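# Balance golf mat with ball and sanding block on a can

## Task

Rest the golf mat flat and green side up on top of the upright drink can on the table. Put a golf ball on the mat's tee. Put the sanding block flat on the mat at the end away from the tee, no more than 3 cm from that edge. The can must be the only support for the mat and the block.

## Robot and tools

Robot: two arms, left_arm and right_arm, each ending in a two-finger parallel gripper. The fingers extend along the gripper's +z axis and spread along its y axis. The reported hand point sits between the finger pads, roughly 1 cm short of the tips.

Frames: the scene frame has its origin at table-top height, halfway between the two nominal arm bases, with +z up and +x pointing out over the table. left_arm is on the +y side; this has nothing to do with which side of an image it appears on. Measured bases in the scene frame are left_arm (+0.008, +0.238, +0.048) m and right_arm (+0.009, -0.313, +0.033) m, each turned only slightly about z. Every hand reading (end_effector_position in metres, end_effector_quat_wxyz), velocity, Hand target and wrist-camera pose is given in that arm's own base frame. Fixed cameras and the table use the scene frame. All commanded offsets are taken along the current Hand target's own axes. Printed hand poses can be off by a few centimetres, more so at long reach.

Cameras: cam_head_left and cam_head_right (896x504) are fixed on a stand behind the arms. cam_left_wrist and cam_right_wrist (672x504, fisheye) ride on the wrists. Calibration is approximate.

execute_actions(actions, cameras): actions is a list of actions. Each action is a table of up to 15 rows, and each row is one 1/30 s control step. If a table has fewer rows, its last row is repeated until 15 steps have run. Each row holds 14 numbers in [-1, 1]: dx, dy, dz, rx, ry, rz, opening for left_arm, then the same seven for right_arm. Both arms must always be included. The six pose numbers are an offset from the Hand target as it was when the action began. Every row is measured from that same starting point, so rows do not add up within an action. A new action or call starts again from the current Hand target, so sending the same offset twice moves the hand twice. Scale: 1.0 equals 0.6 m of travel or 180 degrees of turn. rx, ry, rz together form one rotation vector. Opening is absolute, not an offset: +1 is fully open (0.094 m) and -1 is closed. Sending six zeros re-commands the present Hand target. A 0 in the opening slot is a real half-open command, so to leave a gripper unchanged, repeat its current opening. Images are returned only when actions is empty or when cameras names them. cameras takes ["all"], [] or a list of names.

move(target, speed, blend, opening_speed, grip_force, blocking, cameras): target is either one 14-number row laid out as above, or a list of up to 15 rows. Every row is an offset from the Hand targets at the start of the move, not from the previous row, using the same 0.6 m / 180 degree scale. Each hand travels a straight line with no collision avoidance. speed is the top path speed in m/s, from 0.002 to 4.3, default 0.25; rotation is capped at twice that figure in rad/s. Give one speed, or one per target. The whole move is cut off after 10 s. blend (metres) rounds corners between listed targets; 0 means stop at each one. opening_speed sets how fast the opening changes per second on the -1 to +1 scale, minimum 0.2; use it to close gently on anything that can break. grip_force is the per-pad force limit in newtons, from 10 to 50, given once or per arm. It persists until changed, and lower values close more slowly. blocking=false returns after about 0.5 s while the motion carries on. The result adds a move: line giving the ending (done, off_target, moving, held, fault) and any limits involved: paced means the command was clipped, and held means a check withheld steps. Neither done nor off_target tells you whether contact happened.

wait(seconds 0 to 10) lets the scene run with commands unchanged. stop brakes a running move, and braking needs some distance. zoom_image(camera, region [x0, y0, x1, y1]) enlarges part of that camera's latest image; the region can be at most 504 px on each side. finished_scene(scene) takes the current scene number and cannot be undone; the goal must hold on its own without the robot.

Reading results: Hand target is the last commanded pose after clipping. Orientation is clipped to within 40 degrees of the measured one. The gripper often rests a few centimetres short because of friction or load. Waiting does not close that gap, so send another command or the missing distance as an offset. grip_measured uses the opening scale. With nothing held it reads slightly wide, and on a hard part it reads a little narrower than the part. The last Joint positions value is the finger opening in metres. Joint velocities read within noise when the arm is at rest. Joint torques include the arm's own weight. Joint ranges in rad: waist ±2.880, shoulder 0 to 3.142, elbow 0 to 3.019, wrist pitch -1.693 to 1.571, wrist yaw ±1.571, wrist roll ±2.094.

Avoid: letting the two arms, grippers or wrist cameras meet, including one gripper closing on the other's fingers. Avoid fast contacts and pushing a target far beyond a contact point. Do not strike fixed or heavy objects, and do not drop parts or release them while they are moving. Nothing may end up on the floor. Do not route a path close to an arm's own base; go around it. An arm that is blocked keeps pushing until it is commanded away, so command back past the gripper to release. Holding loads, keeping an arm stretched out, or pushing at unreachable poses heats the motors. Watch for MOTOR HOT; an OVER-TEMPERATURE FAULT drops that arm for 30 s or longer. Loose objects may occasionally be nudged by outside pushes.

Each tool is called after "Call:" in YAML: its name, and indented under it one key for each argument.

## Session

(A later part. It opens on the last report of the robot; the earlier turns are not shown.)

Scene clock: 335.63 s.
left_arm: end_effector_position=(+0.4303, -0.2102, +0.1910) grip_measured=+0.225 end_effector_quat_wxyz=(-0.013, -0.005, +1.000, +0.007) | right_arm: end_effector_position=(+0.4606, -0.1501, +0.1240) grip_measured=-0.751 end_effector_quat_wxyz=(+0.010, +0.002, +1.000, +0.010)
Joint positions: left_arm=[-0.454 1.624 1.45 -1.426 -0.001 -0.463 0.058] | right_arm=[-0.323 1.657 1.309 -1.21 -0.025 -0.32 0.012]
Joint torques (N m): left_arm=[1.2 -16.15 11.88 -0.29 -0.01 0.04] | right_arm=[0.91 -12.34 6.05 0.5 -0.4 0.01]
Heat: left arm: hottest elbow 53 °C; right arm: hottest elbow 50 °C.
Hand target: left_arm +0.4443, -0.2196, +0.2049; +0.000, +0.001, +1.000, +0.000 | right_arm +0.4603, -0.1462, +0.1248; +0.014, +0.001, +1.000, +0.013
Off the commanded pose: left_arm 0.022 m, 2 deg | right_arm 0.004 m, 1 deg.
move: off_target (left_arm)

Call:
move:
  target: [0,0,0,0,0,0,0.1, 0.0,0,0.01,0,0.0,0,-0.85]
  speed: 0.04

Call:
move:
  target: [0,0,0,0,0,0,0.1, 0.0,0,0.01,0,0.0,0,-0.85]
  speed: 0.04
  cameras: ["all"]

Scene clock: 337.47 s.
left_arm: end_effector_position=(+0.4303, -0.2102, +0.1910) grip_measured=+0.225 end_effector_quat_wxyz=(-0.013, -0.005, +1.000, +0.007) | right_arm: end_effector_position=(+0.4610, -0.1498, +0.1218) grip_measured=-0.751 end_effector_quat_wxyz=(+0.013, +0.002, +1.000, +0.010)
Joint positions: left_arm=[-0.454 1.624 1.45 -1.426 -0.001 -0.463 0.058] | right_arm=[-0.323 1.657 1.303 -1.199 -0.027 -0.32 0.012]
Joint torques (N m): left_arm=[1.08 -15.97 11.9 -0.28 0.01 0.05] | right_arm=[2.08 -11.16 6.13 0.92 -0.28 -0.02]
Heat: left arm: hottest elbow 53 °C; right arm: hottest elbow 50 °C.
Hand target: left_arm +0.4443, -0.2196, +0.2049; +0.000, +0.001, +1.000, +0.000 | right_arm +0.4605, -0.1461, +0.1188; +0.015, +0.001, +1.000, +0.013
Off the commanded pose: left_arm 0.022 m, 2 deg | right_arm 0.005 m, 0 deg.
move: off_target (left_arm)

Scene clock: 338.23 s.
left_arm: end_effector_position=(+0.4303, -0.2102, +0.1910) grip_measured=+0.225 end_effector_quat_wxyz=(-0.013, -0.005, +1.000, +0.007) | right_arm: end_effector_position=(+0.4616, -0.1497, +0.1197) grip_measured=-0.751 end_effector_quat_wxyz=(+0.016, +0.002, +1.000, +0.010)
Joint positions: left_arm=[-0.454 1.624 1.45 -1.426 -0.001 -0.463 0.058] | right_arm=[-0.323 1.657 1.297 -1.188 -0.029 -0.32 0.012]
Joint torques (N m): left_arm=[0.79 -16.03 12.01 -0.35 0 0.03] | right_arm=[2.08 -10.64 5.67 1.14 -0.19 0.03]
Heat: left arm: hottest elbow 53 °C; right arm: hottest elbow 50 °C.
Hand target: left_arm +0.4443, -0.2196, +0.2049; +0.000, +0.001, +1.000, +0.000 | right_arm +0.4606, -0.1460, +0.1128; +0.014, +0.001, +1.000, +0.013
Off the commanded pose: left_arm 0.022 m, 2 deg | right_arm 0.008 m, 0 deg.
move: off_target (left_arm)
camera_calibration:
cam_left_wrist: T_world_to_cam=[[-0.0824298, -0.993985, -0.0721048, -0.155043], [-0.77325, 0.018145, 0.633841, 0.247855], [-0.62872, 0.108002, -0.770095, 0.555865], [0, 0, 0, 1]] pos_world=[0.528357, -0.218643, 0.259789]
cam_right_wrist: T_world_to_cam=[[-0.0897582, -0.993846, -0.0649068, -0.0967077], [-0.837592, 0.0400643, 0.544826, 0.364452], [-0.538873, 0.103268, -0.836034, 0.484444], [0, 0, 0, 1]] pos_world=[0.557635, -0.160742, 0.200171]

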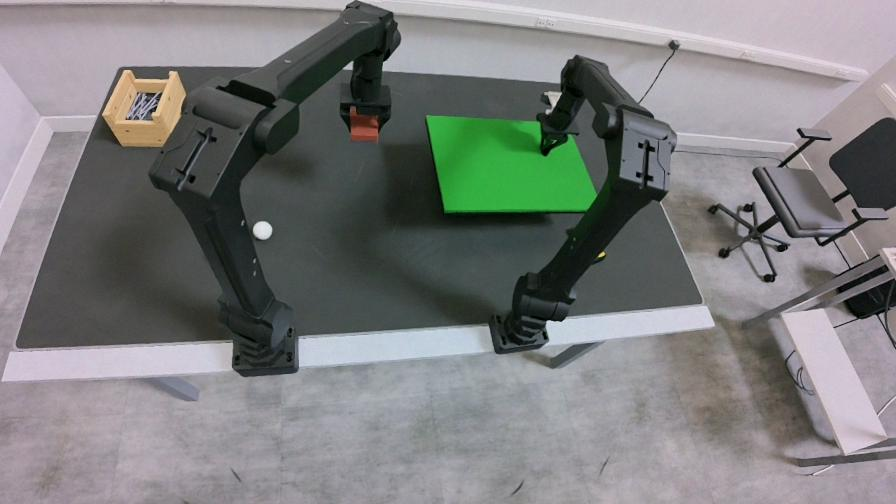

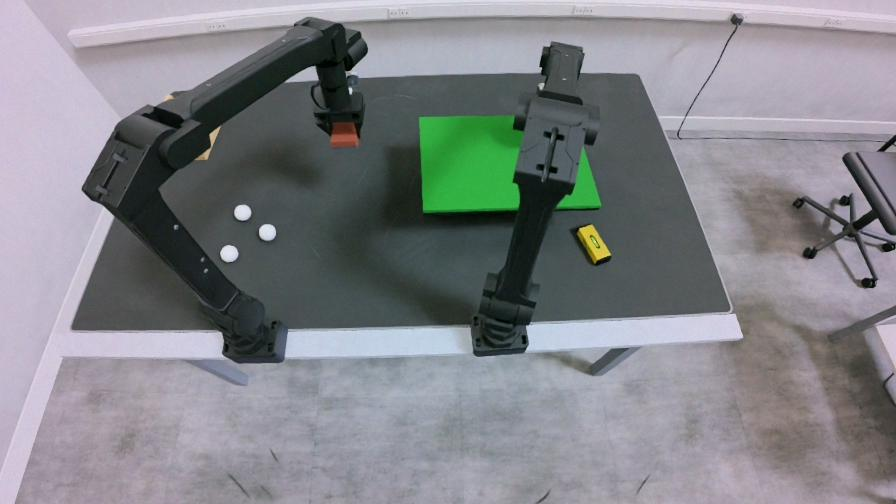

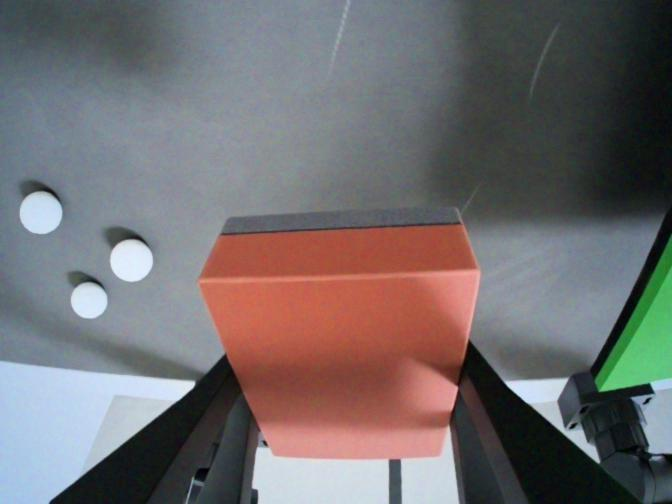

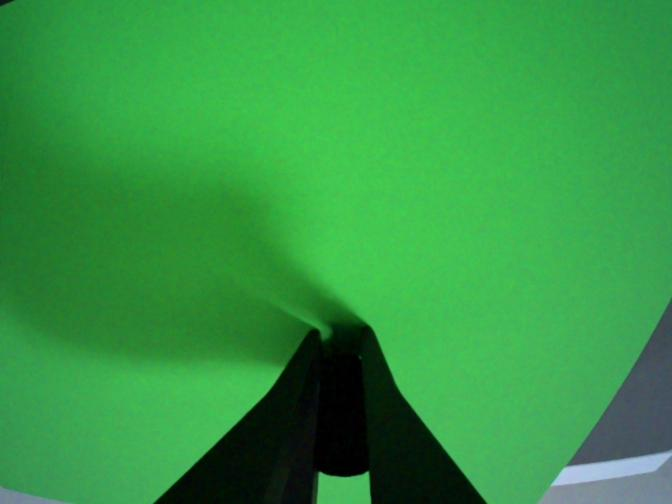

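Call:
zoom_image:
  camera: "cam_left_wrist"
  region: [552, 200, 672, 420]

Call:
zoom_image:
  camera: "cam_right_wrist"
  region: [0, 380, 200, 504]

Call:
zoom_image:
  camera: "cam_head_right"
  region: [400, 100, 620, 230]

Call:
zoom_image:
  camera: "cam_head_left"
  region: [410, 100, 620, 230]

Scaled by 2.291 from the camera's 672x504 image, which has a finer 960x720 frame.

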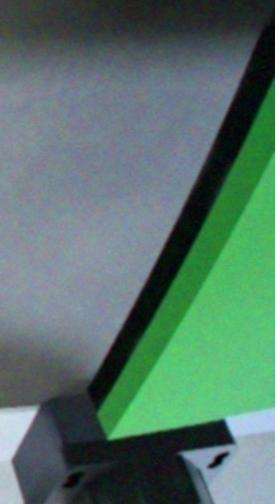

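Scaled by 2.520 from the camera's 672x504 image, which has a finer 960x720 frame.

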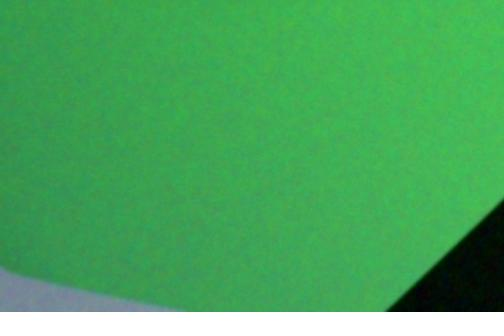

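Scaled by 2.291.

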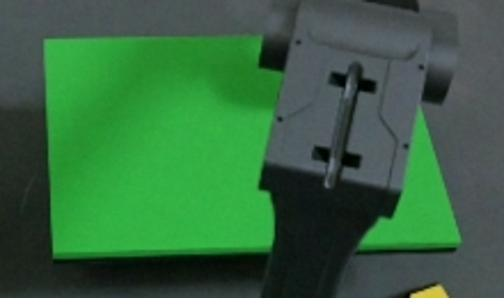

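Scaled by 2.400.

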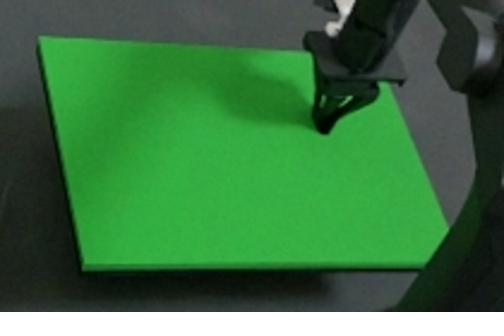

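Call:
move:
  target: [0,0,0,0,0,0,0.1, 0.0,0,-0.024,0,0.0,0,-0.85]
  speed: 0.04
  cameras: ["all"]

Scene clock: 345.37 s.
left_arm: end_effector_position=(+0.4303, -0.2102, +0.1910) grip_measured=+0.225 end_effector_quat_wxyz=(-0.013, -0.005, +1.000, +0.007) | right_arm: end_effector_position=(+0.4605, -0.1492, +0.1196) grip_measured=-0.751 end_effector_quat_wxyz=(+0.013, +0.002, +1.000, +0.011)
Joint positions: left_arm=[-0.454 1.624 1.45 -1.426 -0.001 -0.463 0.058] | right_arm=[-0.323 1.657 1.297 -1.193 -0.03 -0.32 0.012]
Joint torques (N m): left_arm=[1.26 -16.15 11.95 -0.42 -0.01 0.06] | right_arm=[1.44 -12.51 7.12 -0.38 -0.21 -0.07]
Heat: left arm: hottest elbow 54 °C; right arm: hottest elbow 50 °C.
Hand target: left_arm +0.4443, -0.2196, +0.2049; +0.000, +0.001, +1.000, +0.000 | right_arm +0.4603, -0.1463, +0.1272; +0.015, +0.001, +1.000, +0.013
Off the commanded pose: left_arm 0.022 m, 2 deg | right_arm 0.008 m, 0 deg.
move: off_target (left_arm)
camera_calibration:
cam_left_wrist: T_world_to_cam=[[-0.0824298, -0.993985, -0.0721048, -0.155043], [-0.77325, 0.018145, 0.633841, 0.247855], [-0.62872, 0.108002, -0.770095, 0.555865], [0, 0, 0, 1]] pos_world=[0.528357, -0.218643, 0.259789]
cam_right_wrist: T_world_to_cam=[[-0.0900527, -0.993726, -0.0663268, -0.0961348], [-0.835256, 0.0390841, 0.54847, 0.361906], [-0.542436, 0.104791, -0.833536, 0.485434], [0, 0, 0, 1]] pos_world=[0.556944, -0.160546, 0.199756]

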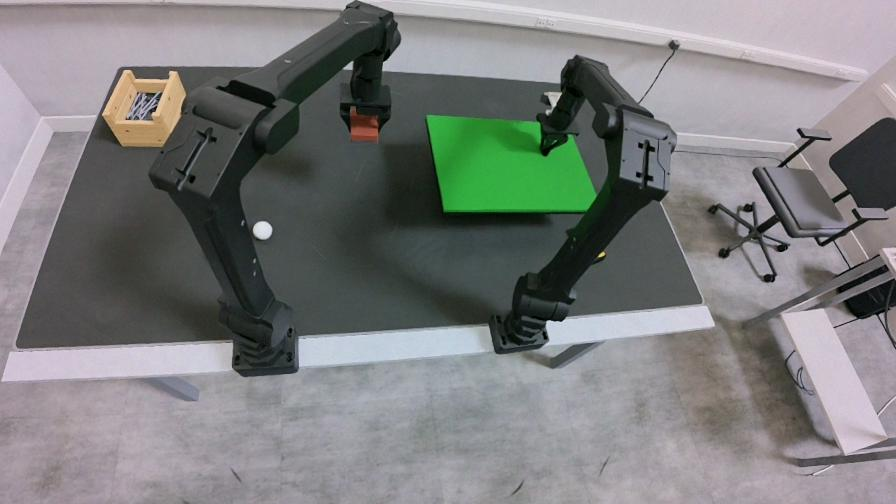

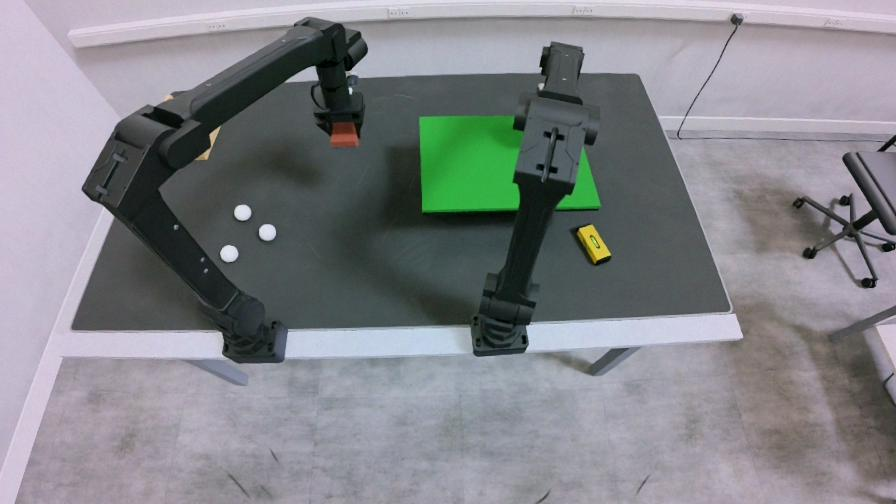

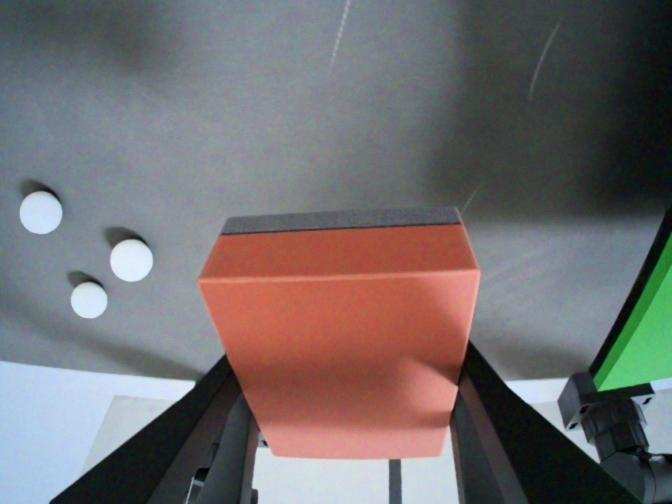

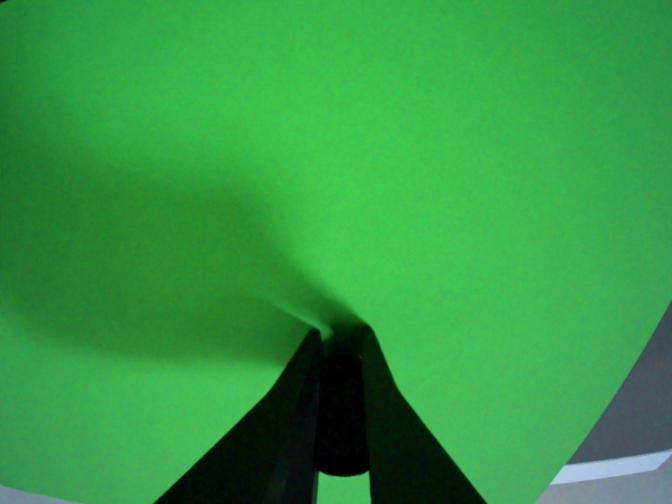

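Call:
move:
  target: [0,0,0,0,0,0,0.1, 0.0,0,-0.014,0,0.0,0,-0.85]
  speed: 0.04

Scene clock: 347.00 s.
left_arm: end_effector_position=(+0.4303, -0.2102, +0.1910) grip_measured=+0.225 end_effector_quat_wxyz=(-0.013, -0.005, +1.000, +0.007) | right_arm: end_effector_position=(+0.4562, -0.1477, +0.1196) grip_measured=-0.751 end_effector_quat_wxyz=(+0.005, +0.002, +1.000, +0.014)
Joint positions: left_arm=[-0.454 1.624 1.45 -1.426 -0.001 -0.463 0.058] | right_arm=[-0.323 1.657 1.297 -1.211 -0.03 -0.319 0.012]
Joint torques (N m): left_arm=[0.97 -15.85 11.97 -0.35 0 0.04] | right_arm=[1.38 -12.4 8.28 -0.47 -0.2 -0.04]
Heat: left arm: hottest elbow 54 °C; right arm: hottest elbow 50 °C.
Hand target: left_arm +0.4443, -0.2196, +0.2049; +0.000, +0.001, +1.000, +0.000 | right_arm +0.4600, -0.1466, +0.1355; +0.014, +0.001, +1.000, +0.013
Off the commanded pose: left_arm 0.022 m, 2 deg | right_arm 0.016 m, 1 deg.
move: off_target (left_arm, right_arm)

Call:
move:
  target: [0,0,0,0,0,0,0.1, -0.003,0,-0.012,0,0.0,0,-0.85]
  speed: 0.04

Scene clock: 349.03 s.
left_arm: end_effector_position=(+0.4303, -0.2102, +0.1910) grip_measured=+0.225 end_effector_quat_wxyz=(-0.013, -0.005, +1.000, +0.007) | right_arm: end_effector_position=(+0.4531, -0.1467, +0.1201) grip_measured=-0.751 end_effector_quat_wxyz=(-0.001, +0.002, +1.000, +0.016)
Joint positions: left_arm=[-0.454 1.624 1.45 -1.426 -0.001 -0.463 0.058] | right_arm=[-0.323 1.656 1.297 -1.224 -0.03 -0.319 0.012]
Joint torques (N m): left_arm=[0.85 -16.21 11.96 -0.39 0.02 0.04] | right_arm=[1.61 -12.45 9.29 -0.81 -0.15 0.01]
Heat: left arm: hottest elbow 54 °C; right arm: hottest elbow 50 °C.
Hand target: left_arm +0.4443, -0.2196, +0.2049; +0.000, +0.001, +1.000, +0.000 | right_arm +0.4616, -0.1468, +0.1429; +0.014, +0.001, +1.000, +0.013
Off the commanded pose: left_arm 0.022 m, 2 deg | right_arm 0.024 m, 2 deg.
move: off_target (left_arm, right_arm)

Call:
move:
  target: [0,0,0,0,0,0,0.1, -0.006,0,-0.016,0,-0.008,0,-0.85]
  speed: 0.06

Scene clock: 350.40 s.
left_arm: end_effector_position=(+0.4303, -0.2102, +0.1910) grip_measured=+0.225 end_effector_quat_wxyz=(-0.013, -0.005, +1.000, +0.007) | right_arm: end_effector_position=(+0.4534, -0.1460, +0.1224) grip_measured=-0.751 end_effector_quat_wxyz=(+0.002, +0.002, +1.000, +0.017)
Joint positions: left_arm=[-0.454 1.624 1.45 -1.426 -0.001 -0.463 0.058] | right_arm=[-0.323 1.651 1.297 -1.224 -0.034 -0.319 0.012]
Joint torques (N m): left_arm=[1.32 -16.15 11.88 -0.32 0 0.03] | right_arm=[1.55 -13.92 9.81 -0.73 -0.3 -0.05]
Heat: left arm: hottest elbow 54 °C; right arm: hottest elbow 50 °C.
Hand target: left_arm +0.4443, -0.2196, +0.2049; +0.000, +0.001, +1.000, +0.000 | right_arm +0.4649, -0.1470, +0.1525; +0.027, +0.001, +1.000, +0.013
Off the commanded pose: left_arm 0.022 m, 2 deg | right_arm 0.032 m, 3 deg.
move: off_target (left_arm, right_arm)

Call:
move:
  target: [0,0,0,0,0,0,0.1, 0,0,-0.007,0,0,0,-0.85]
  speed: 0.06
  cameras: ["all"]

Call:
zoom_image:
  camera: "cam_left_wrist"
  region: [552, 200, 672, 420]

Call:
zoom_image:
  camera: "cam_right_wrist"
  region: [0, 380, 200, 504]

Call:
zoom_image:
  camera: "cam_head_right"
  region: [400, 100, 620, 230]

Call:
zoom_image:
  camera: "cam_head_left"
  region: [410, 100, 620, 230]

Scene clock: 352.70 s.
left_arm: end_effector_position=(+0.4303, -0.2102, +0.1910) grip_measured=+0.225 end_effector_quat_wxyz=(-0.013, -0.005, +1.000, +0.007) | right_arm: end_effector_position=(+0.4523, -0.1456, +0.1231) grip_measured=-0.751 end_effector_quat_wxyz=(+0.000, +0.002, +1.000, +0.018)
Joint positions: left_arm=[-0.454 1.624 1.45 -1.426 -0.001 -0.463 0.058] | right_arm=[-0.323 1.649 1.297 -1.229 -0.035 -0.319 0.012]
Joint torques (N m): left_arm=[0.91 -16.03 12.03 -0.31 -0.01 0.04] | right_arm=[2.26 -13.33 10.19 -1.02 -0.33 -0.02]
Heat: left arm: hottest elbow 54 °C; right arm: hottest elbow 50 °C.
Hand target: left_arm +0.4443, -0.2196, +0.2049; +0.000, +0.001, +1.000, +0.000 | right_arm +0.4647, -0.1471, +0.1567; +0.027, +0.001, +1.000, +0.013
Off the commanded pose: left_arm 0.022 m, 2 deg | right_arm 0.036 m, 3 deg.
move: off_target (left_arm, right_arm)
camera_calibration:
cam_left_wrist: T_world_to_cam=[[-0.0824298, -0.993985, -0.0721048, -0.155043], [-0.77325, 0.018145, 0.633841, 0.247855], [-0.62872, 0.108002, -0.770095, 0.555865], [0, 0, 0, 1]] pos_world=[0.528357, -0.218643, 0.259789]
cam_right_wrist: T_world_to_cam=[[-0.0926328, -0.992662, -0.0777299, -0.0902158], [-0.820758, 0.0319276, 0.570383, 0.342637], [-0.563716, 0.116634, -0.817693, 0.492862], [0, 0, 0, 1]] pos_world=[0.550699, -0.157978, 0.200563]

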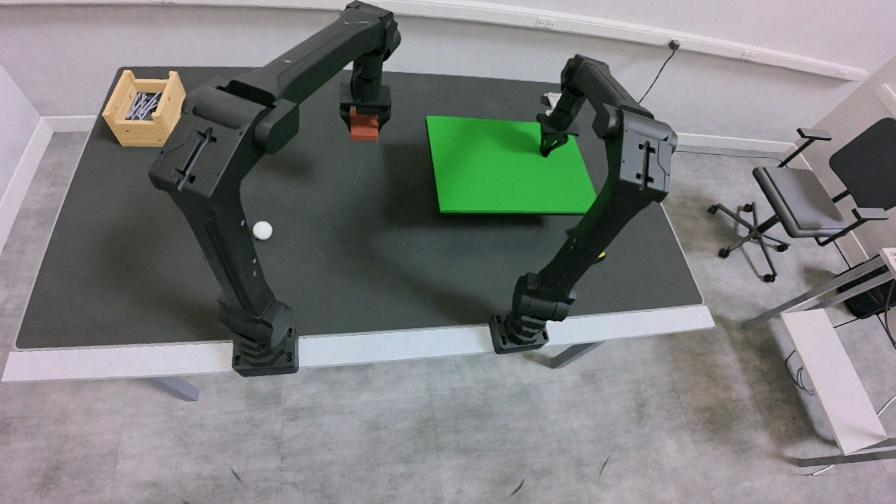

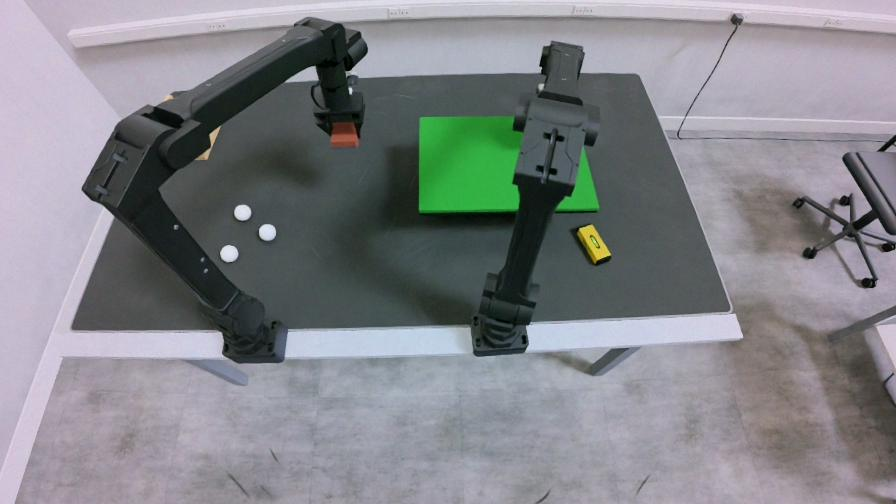

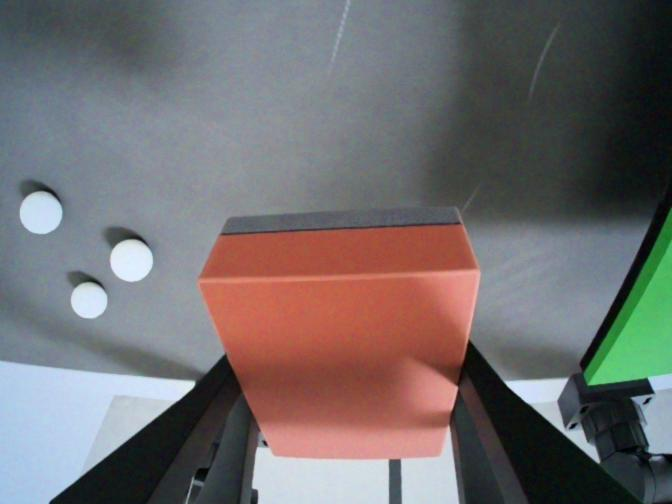

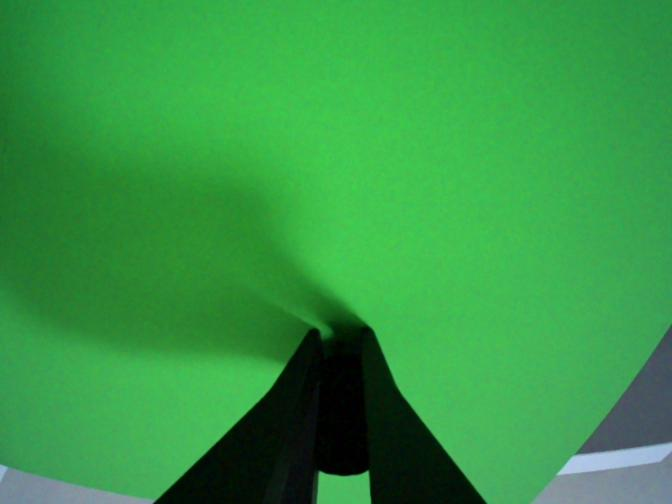

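Scaled by 2.291 from the camera's 672x504 image, which has a finer 960x720 frame.

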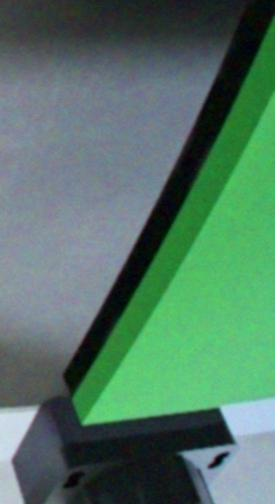

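Scaled by 2.520 from the camera's 672x504 image, which has a finer 960x720 frame.

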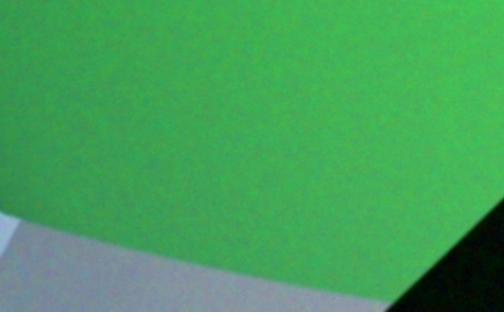

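Scaled by 2.291.

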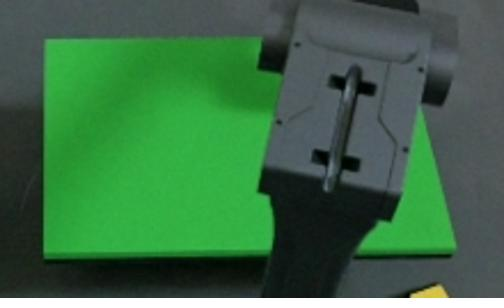

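Scaled by 2.400.

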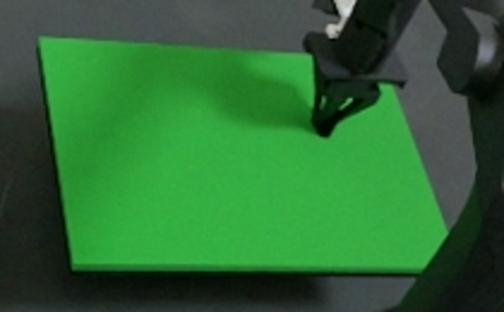

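Call:
move:
  target: [0.0172,-0.359,0,0,0,0,0.1, 0,0,0,0,0,0,-0.85]
  speed: 0.15
  cameras: ["all"]

Scene clock: 359.77 s.
left_arm: end_effector_position=(+0.4230, -0.4252, +0.1938) grip_measured=+0.225 end_effector_quat_wxyz=(-0.010, +0.005, +1.000, +0.009) | right_arm: end_effector_position=(+0.4523, -0.1456, +0.1231) grip_measured=-0.751 end_effector_quat_wxyz=(+0.000, +0.002, +1.000, +0.018)
Joint positions: left_arm=[-0.787 1.949 1.908 -1.557 0 -0.776 0.058] | right_arm=[-0.323 1.649 1.297 -1.229 -0.035 -0.319 0.012]
Joint torques (N m): left_arm=[1.38 -21.6 12.03 -0.39 -0.11 -0.11] | right_arm=[1.32 -13.86 10.32 -0.79 -0.32 -0.06]
Heat: left arm: hottest elbow 54 °C; right arm: hottest elbow 51 °C.
Hand target: left_arm +0.4333, -0.4349, +0.2047; +0.000, +0.001, +1.000, +0.000 | right_arm +0.4647, -0.1471, +0.1567; +0.027, +0.001, +1.000, +0.013
Off the commanded pose: left_arm 0.018 m, 2 deg | right_arm 0.036 m, 3 deg.
move: off_target (left_arm, right_arm)
camera_calibration:
cam_left_wrist: T_world_to_cam=[[-0.102205, -0.99178, -0.0769881, -0.358898], [-0.776331, 0.0311322, 0.629556, 0.251996], [-0.621984, 0.124112, -0.773131, 0.581225], [0, 0, 0, 1]] pos_world=[0.520464, -0.43593, 0.263087]
cam_right_wrist: T_world_to_cam=[[-0.0926328, -0.992662, -0.0777299, -0.0902158], [-0.820758, 0.0319276, 0.570383, 0.342637], [-0.563716, 0.116634, -0.817693, 0.492862], [0, 0, 0, 1]] pos_world=[0.550699, -0.157978, 0.200563]

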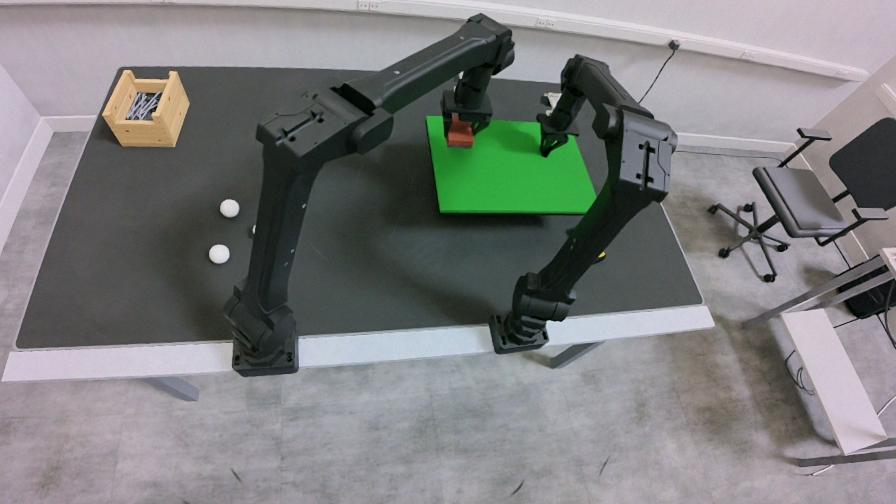

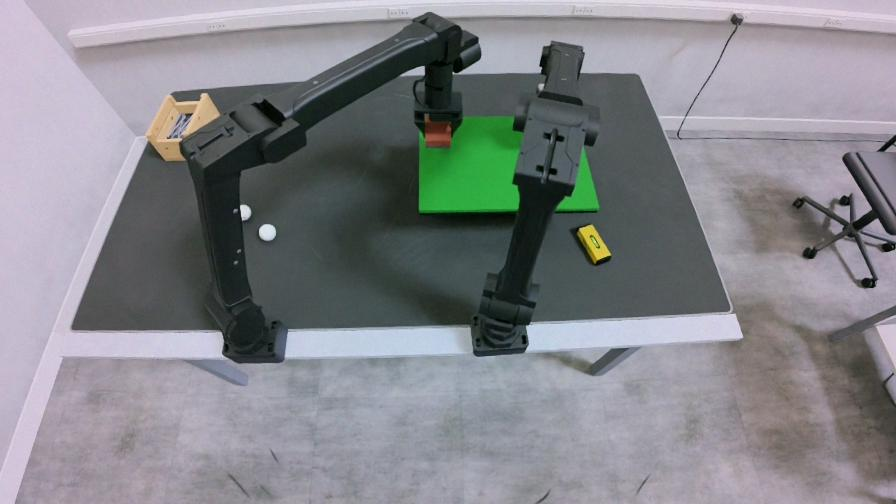

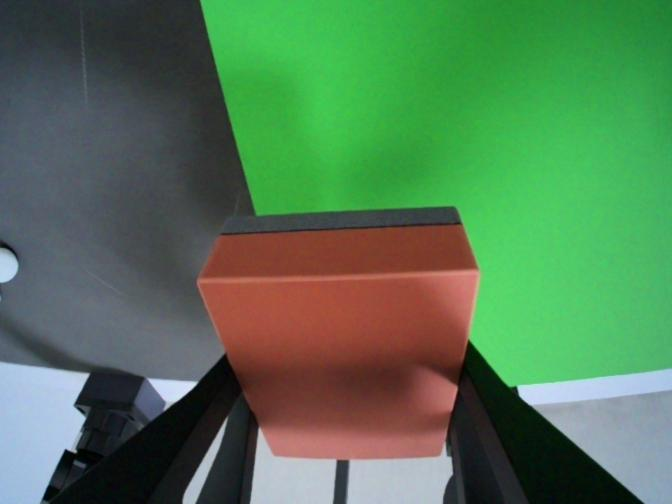

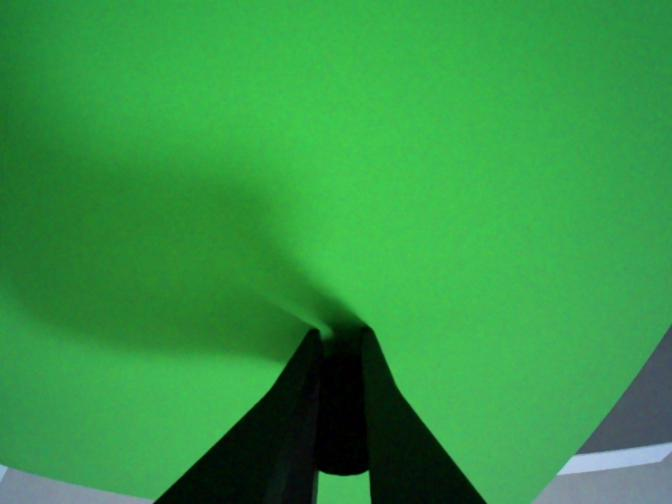

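Call:
move:
  target: [0.0183,0.0367,0.116,0,0,0,0.1, 0,0,0,0,0,0,-0.85]
  speed: 0.08
  cameras: ["cam_left_wrist","cam_head_left"]

Scene clock: 364.37 s.
left_arm: end_effector_position=(+0.4177, -0.4163, +0.1245) grip_measured=+0.225 end_effector_quat_wxyz=(-0.011, +0.003, +1.000, +0.010) | right_arm: end_effector_position=(+0.4518, -0.1454, +0.1235) grip_measured=-0.751 end_effector_quat_wxyz=(+0.000, +0.003, +1.000, +0.018)
Joint positions: left_arm=[-0.783 1.949 1.725 -1.376 0 -0.777 0.058] | right_arm=[-0.323 1.648 1.297 -1.231 -0.035 -0.318 0.012]
Joint torques (N m): left_arm=[2.08 -25.05 7.16 0.75 -0.11 0.01] | right_arm=[1.73 -13.8 10.17 -1.01 -0.32 0.01]
Heat: left arm: hottest elbow 53 °C; right arm: hottest elbow 52 °C.
Hand target: left_arm +0.4224, -0.4127, +0.1352; +0.000, +0.001, +1.000, +0.000 | right_arm +0.4647, -0.1471, +0.1567; +0.027, +0.001, +1.000, +0.013
Off the commanded pose: left_arm 0.012 m, 2 deg | right_arm 0.036 m, 3 deg.
move: off_target (left_arm, right_arm)
camera_calibration:
cam_left_wrist: T_world_to_cam=[[-0.0977426, -0.992097, -0.0786701, -0.357754], [-0.775282, 0.0263402, 0.631066, 0.288624], [-0.624007, 0.122674, -0.77173, 0.523334], [0, 0, 0, 1]] pos_world=[0.515361, -0.426728, 0.193587]
Images, in order (width x height): cam_head_left 896x504, cam_left_wrist 672x504.

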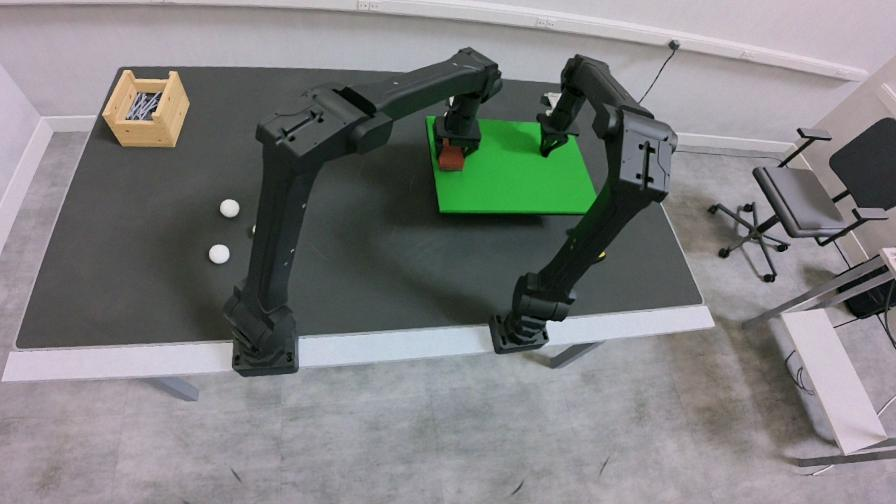

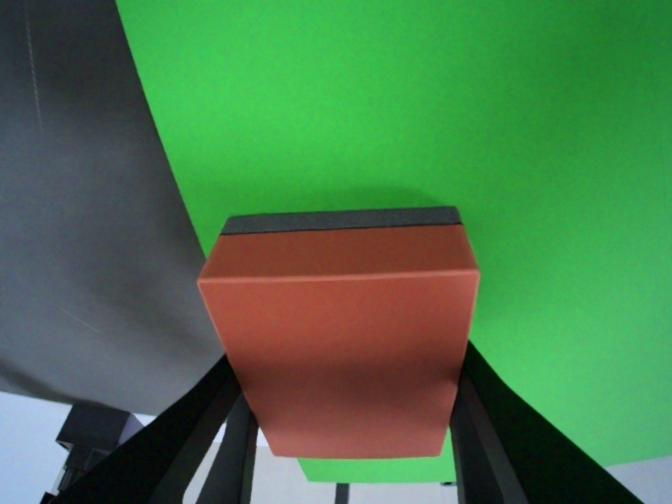

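Call:
move:
  target: [0,0,0.011,0,0,0,0.1, 0,0,0,0,0,0,-0.85]
  speed: 0.03

Call:
move:
  target: [0,0,0.008,0,0,0,0.1, 0,0,0,0,0,0,-0.85]
  speed: 0.03

Scene clock: 366.17 s.
left_arm: end_effector_position=(+0.4182, -0.4166, +0.1223) grip_measured=+0.225 end_effector_quat_wxyz=(-0.008, +0.003, +1.000, +0.008) | right_arm: end_effector_position=(+0.4516, -0.1453, +0.1238) grip_measured=-0.751 end_effector_quat_wxyz=(+0.000, +0.004, +1.000, +0.019)
Joint positions: left_arm=[-0.783 1.947 1.715 -1.362 0 -0.777 0.058] | right_arm=[-0.323 1.648 1.297 -1.232 -0.035 -0.316 0.012]
Joint torques (N m): left_arm=[2.08 -24.23 6.98 0.66 -0.12 0.01] | right_arm=[1.79 -13.27 10.45 -1.26 -0.33 -0.08]
Heat: left arm: hottest elbow 53 °C; right arm: hottest elbow 52 °C.
Hand target: left_arm +0.4225, -0.4129, +0.1287; +0.000, +0.001, +1.000, +0.000 | right_arm +0.4647, -0.1471, +0.1568; +0.027, +0.001, +1.000, +0.013
Off the commanded pose: left_arm 0.008 m, 1 deg | right_arm 0.035 m, 3 deg.
move: off_target (right_arm)

Scene clock: 366.93 s.
left_arm: end_effector_position=(+0.4185, -0.4165, +0.1211) grip_measured=+0.225 end_effector_quat_wxyz=(-0.006, +0.003, +1.000, +0.006) | right_arm: end_effector_position=(+0.4513, -0.1452, +0.1242) grip_measured=-0.751 end_effector_quat_wxyz=(+0.000, +0.004, +1.000, +0.018)
Joint positions: left_arm=[-0.782 1.944 1.708 -1.352 0 -0.777 0.058] | right_arm=[-0.323 1.647 1.297 -1.233 -0.035 -0.315 0.012]
Joint torques (N m): left_arm=[2.08 -23.82 6.91 0.8 -0.13 0.01] | right_arm=[0.91 -12.75 10.11 -0.85 -0.33 -0.11]
Heat: left arm: hottest elbow 53 °C; right arm: hottest elbow 52 °C.
Hand target: left_arm +0.4225, -0.4128, +0.1238; +0.000, +0.001, +1.000, +0.000 | right_arm +0.4647, -0.1471, +0.1567; +0.027, +0.001, +1.000, +0.013
Off the commanded pose: left_arm 0.006 m, 1 deg | right_arm 0.035 m, 3 deg.
move: off_target (right_arm)

Call:
move:
  target: [0,0,0.01,0,0,0,0.1, 0,0,0,0,0,0,-0.85]
  speed: 0.03
  cameras: ["cam_left_wrist"]

Scene clock: 368.60 s.
left_arm: end_effector_position=(+0.4188, -0.4165, +0.1197) grip_measured=+0.225 end_effector_quat_wxyz=(-0.004, +0.003, +1.000, +0.003) | right_arm: end_effector_position=(+0.4510, -0.1453, +0.1245) grip_measured=-0.751 end_effector_quat_wxyz=(-0.001, +0.005, +1.000, +0.018)
Joint positions: left_arm=[-0.782 1.941 1.7 -1.34 0 -0.777 0.058] | right_arm=[-0.323 1.646 1.297 -1.235 -0.034 -0.314 0.012]
Joint torques (N m): left_arm=[2.08 -23.3 6.65 1.01 -0.11 0] | right_arm=[0.85 -13.04 10.3 -0.7 -0.32 -0.11]
Heat: left arm: hottest elbow 52 °C; right arm: hottest elbow 52 °C.
Hand target: left_arm +0.4225, -0.4127, +0.1177; +0.000, +0.001, +1.000, +0.000 | right_arm +0.4647, -0.1471, +0.1567; +0.027, +0.001, +1.000, +0.013
Off the commanded pose: left_arm 0.006 m, 1 deg | right_arm 0.035 m, 3 deg.
move: off_target (right_arm)
camera_calibration:
cam_left_wrist: T_world_to_cam=[[-0.0956229, -0.9932, -0.0664089, -0.360935], [-0.783915, 0.0340224, 0.619935, 0.300678], [-0.61346, 0.111339, -0.781838, 0.512327], [0, 0, 0, 1]] pos_world=[0.515485, -0.425752, 0.190186]
Images, in order (width x height): cam_left_wrist 672x504.

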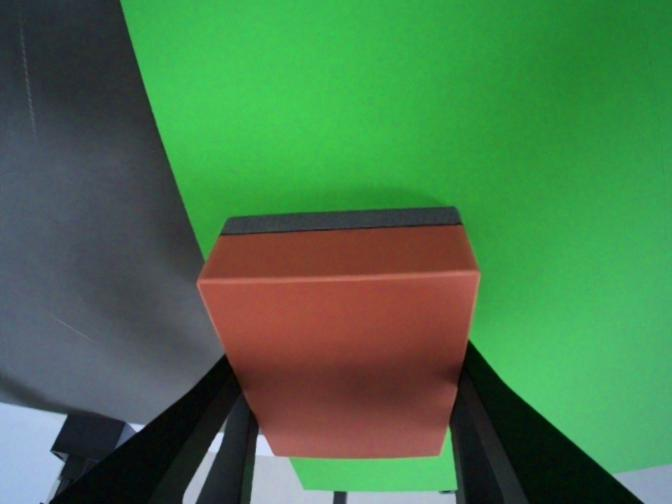

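Call:
move:
  target: [0,0,0.004,0,0,0,0.6, 0,0,0,0,0,0,-0.85]
  speed: 0.03
  opening_speed: 0.2
  cameras: ["all"]

Scene clock: 372.30 s.
left_arm: end_effector_position=(+0.4188, -0.4165, +0.1178) grip_measured=+0.597 end_effector_quat_wxyz=(-0.002, +0.003, +1.000, +0.002) | right_arm: end_effector_position=(+0.4508, -0.1452, +0.1247) grip_measured=-0.751 end_effector_quat_wxyz=(-0.001, +0.005, +1.000, +0.018)
Joint positions: left_arm=[-0.782 1.94 1.693 -1.33 0 -0.776 0.075] | right_arm=[-0.323 1.646 1.297 -1.235 -0.034 -0.313 0.012]
Joint torques (N m): left_arm=[2.08 -22.83 6.98 0.7 -0.13 0.02] | right_arm=[1.55 -13.04 10.33 -0.68 -0.32 -0.12]
Heat: left arm: hottest elbow 51 °C; right arm: hottest elbow 53 °C.
Hand target: left_arm +0.4224, -0.4128, +0.1154; +0.000, +0.001, +1.000, +0.000 | right_arm +0.4647, -0.1471, +0.1567; +0.027, +0.001, +1.000, +0.013
Off the commanded pose: left_arm 0.006 m, 0 deg | right_arm 0.035 m, 3 deg.
move: off_target (right_arm)
camera_calibration:
cam_left_wrist: T_world_to_cam=[[-0.0958157, -0.993371, -0.0635131, -0.361472], [-0.785904, 0.0363376, 0.61728, 0.303903], [-0.61088, 0.10906, -0.784176, 0.509244], [0, 0, 0, 1]] pos_world=[0.515291, -0.425657, 0.188786]
cam_right_wrist: T_world_to_cam=[[-0.0988425, -0.992075, -0.0775763, -0.0869838], [-0.818805, 0.0367814, 0.572892, 0.340038], [-0.565498, 0.120146, -0.815952, 0.494398], [0, 0, 0, 1]] pos_world=[0.549408, -0.158201, 0.201851]

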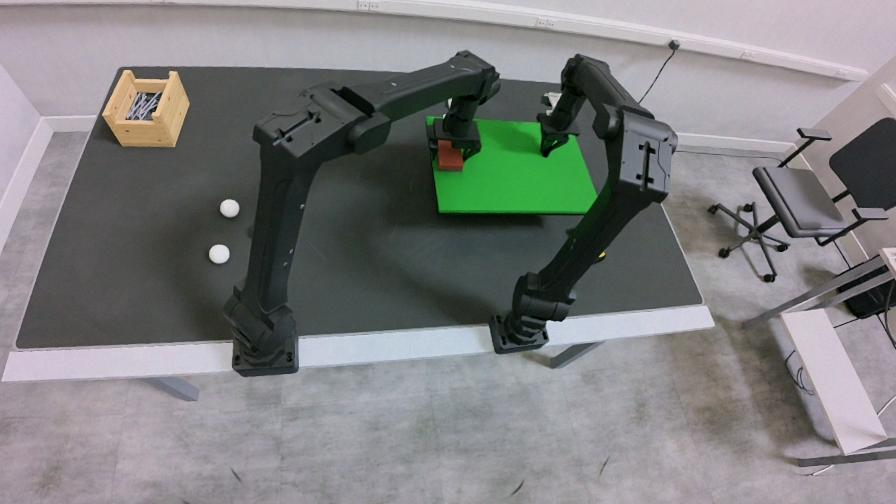

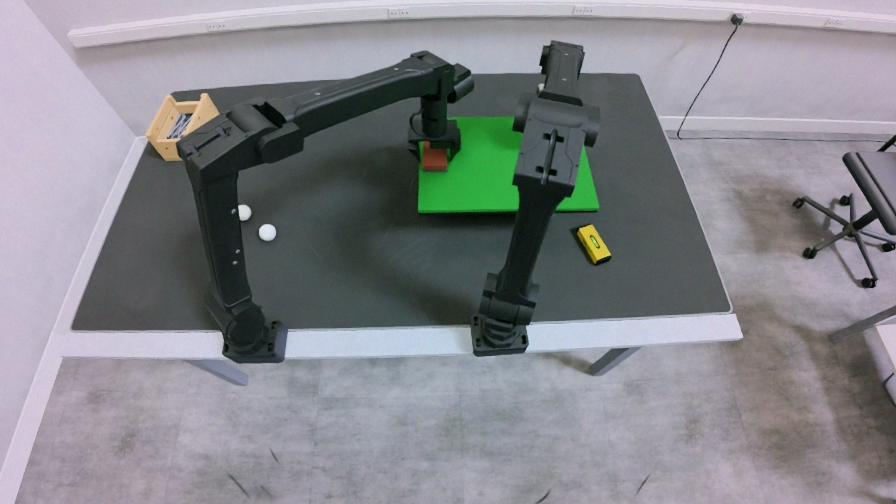

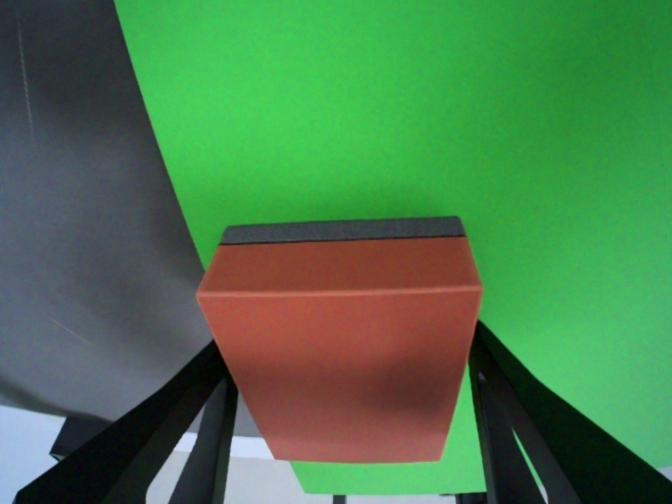

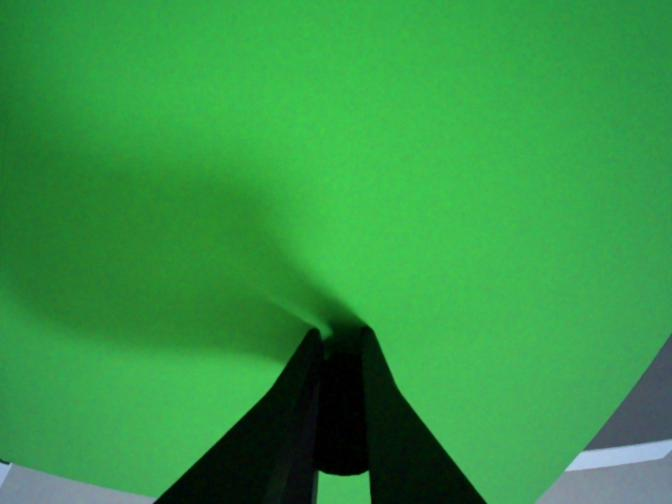

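Call:
move:
  target:
    - [0,0,0,0,0,0,1.0, 0,0,0,0,0,0,-0.85]
    - [-0.013,-0.013,-0.09,0,0,0,1.0, 0,0,0,0,0,0,-0.85]
    - [-0.013,-0.013,-0.2,0,0,0,1.0, 0,0,0,0,0,0,-0.85]
  speed: 0.06
  blend: [0,0.01,0]
  cameras: ["all"]

Scene clock: 376.67 s.
left_arm: end_effector_position=(+0.4196, -0.4173, +0.2115) grip_measured=+0.998 end_effector_quat_wxyz=(-0.017, +0.003, +1.000, +0.017) | right_arm: end_effector_position=(+0.4508, -0.1452, +0.1247) grip_measured=-0.751 end_effector_quat_wxyz=(-0.001, +0.005, +1.000, +0.018)
Joint positions: left_arm=[-0.782 1.94 1.94 -1.619 0 -0.776 0.094] | right_arm=[-0.323 1.646 1.297 -1.235 -0.034 -0.313 0.012]
Joint torques (N m): left_arm=[2.02 -23.88 11.67 -0.42 -0.11 0.01] | right_arm=[0.62 -13.22 10.13 -0.62 -0.33 -0.11]
Heat: left arm: hottest elbow 51 °C; right arm: hottest elbow 53 °C.
Hand target: left_arm +0.4302, -0.4207, +0.2354; +0.000, +0.001, +1.000, +0.000 | right_arm +0.4647, -0.1471, +0.1567; +0.027, +0.001, +1.000, +0.013
Off the commanded pose: left_arm 0.026 m, 3 deg | right_arm 0.035 m, 3 deg.
move: off_target (left_arm, right_arm)
camera_calibration:
cam_left_wrist: T_world_to_cam=[[-0.0981048, -0.991083, -0.0901642, -0.34869], [-0.767029, 0.0175771, 0.641372, 0.225959], [-0.634068, 0.13208, -0.761913, 0.597775], [0, 0, 0, 1]] pos_world=[0.518139, -0.428506, 0.279089]
cam_right_wrist: T_world_to_cam=[[-0.0988425, -0.992075, -0.0775763, -0.0869838], [-0.818805, 0.0367814, 0.572892, 0.340038], [-0.565498, 0.120146, -0.815952, 0.494398], [0, 0, 0, 1]] pos_world=[0.549408, -0.158201, 0.201851]

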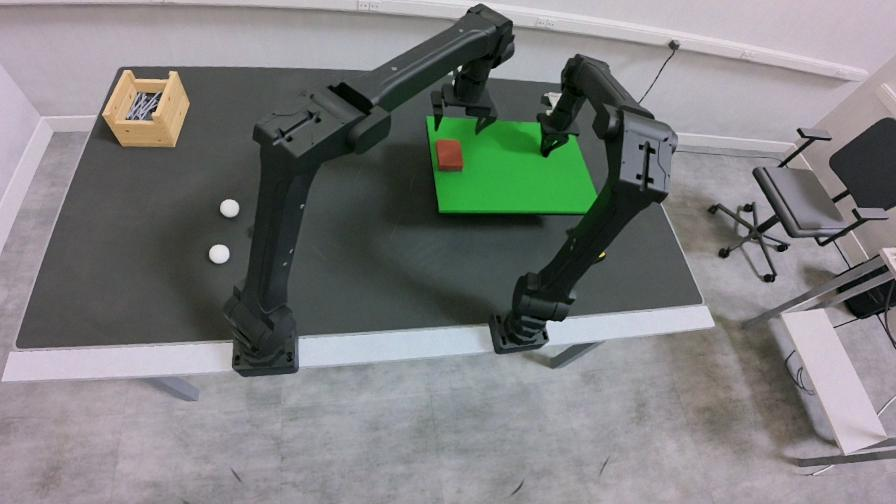

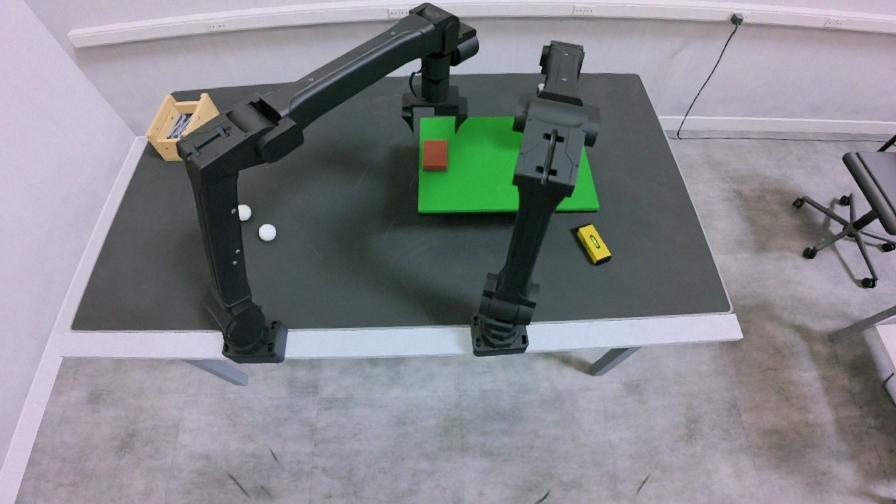

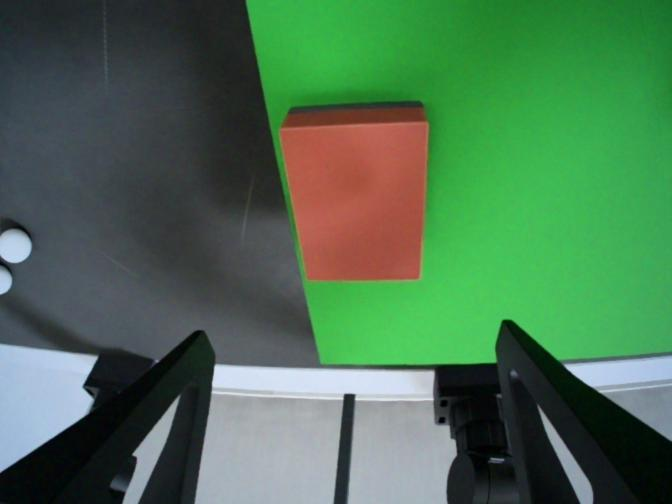

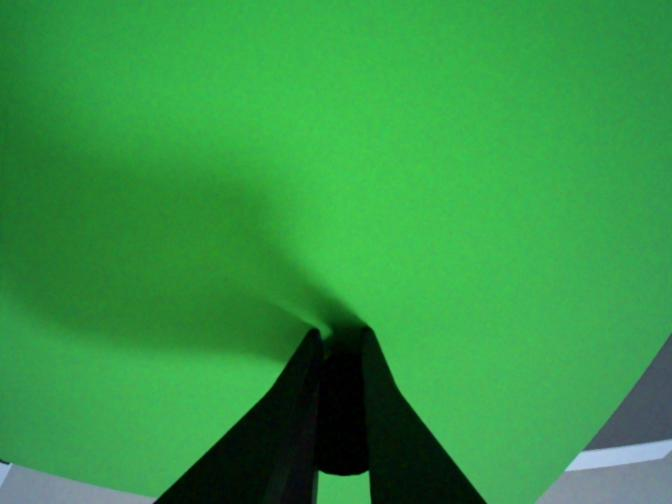

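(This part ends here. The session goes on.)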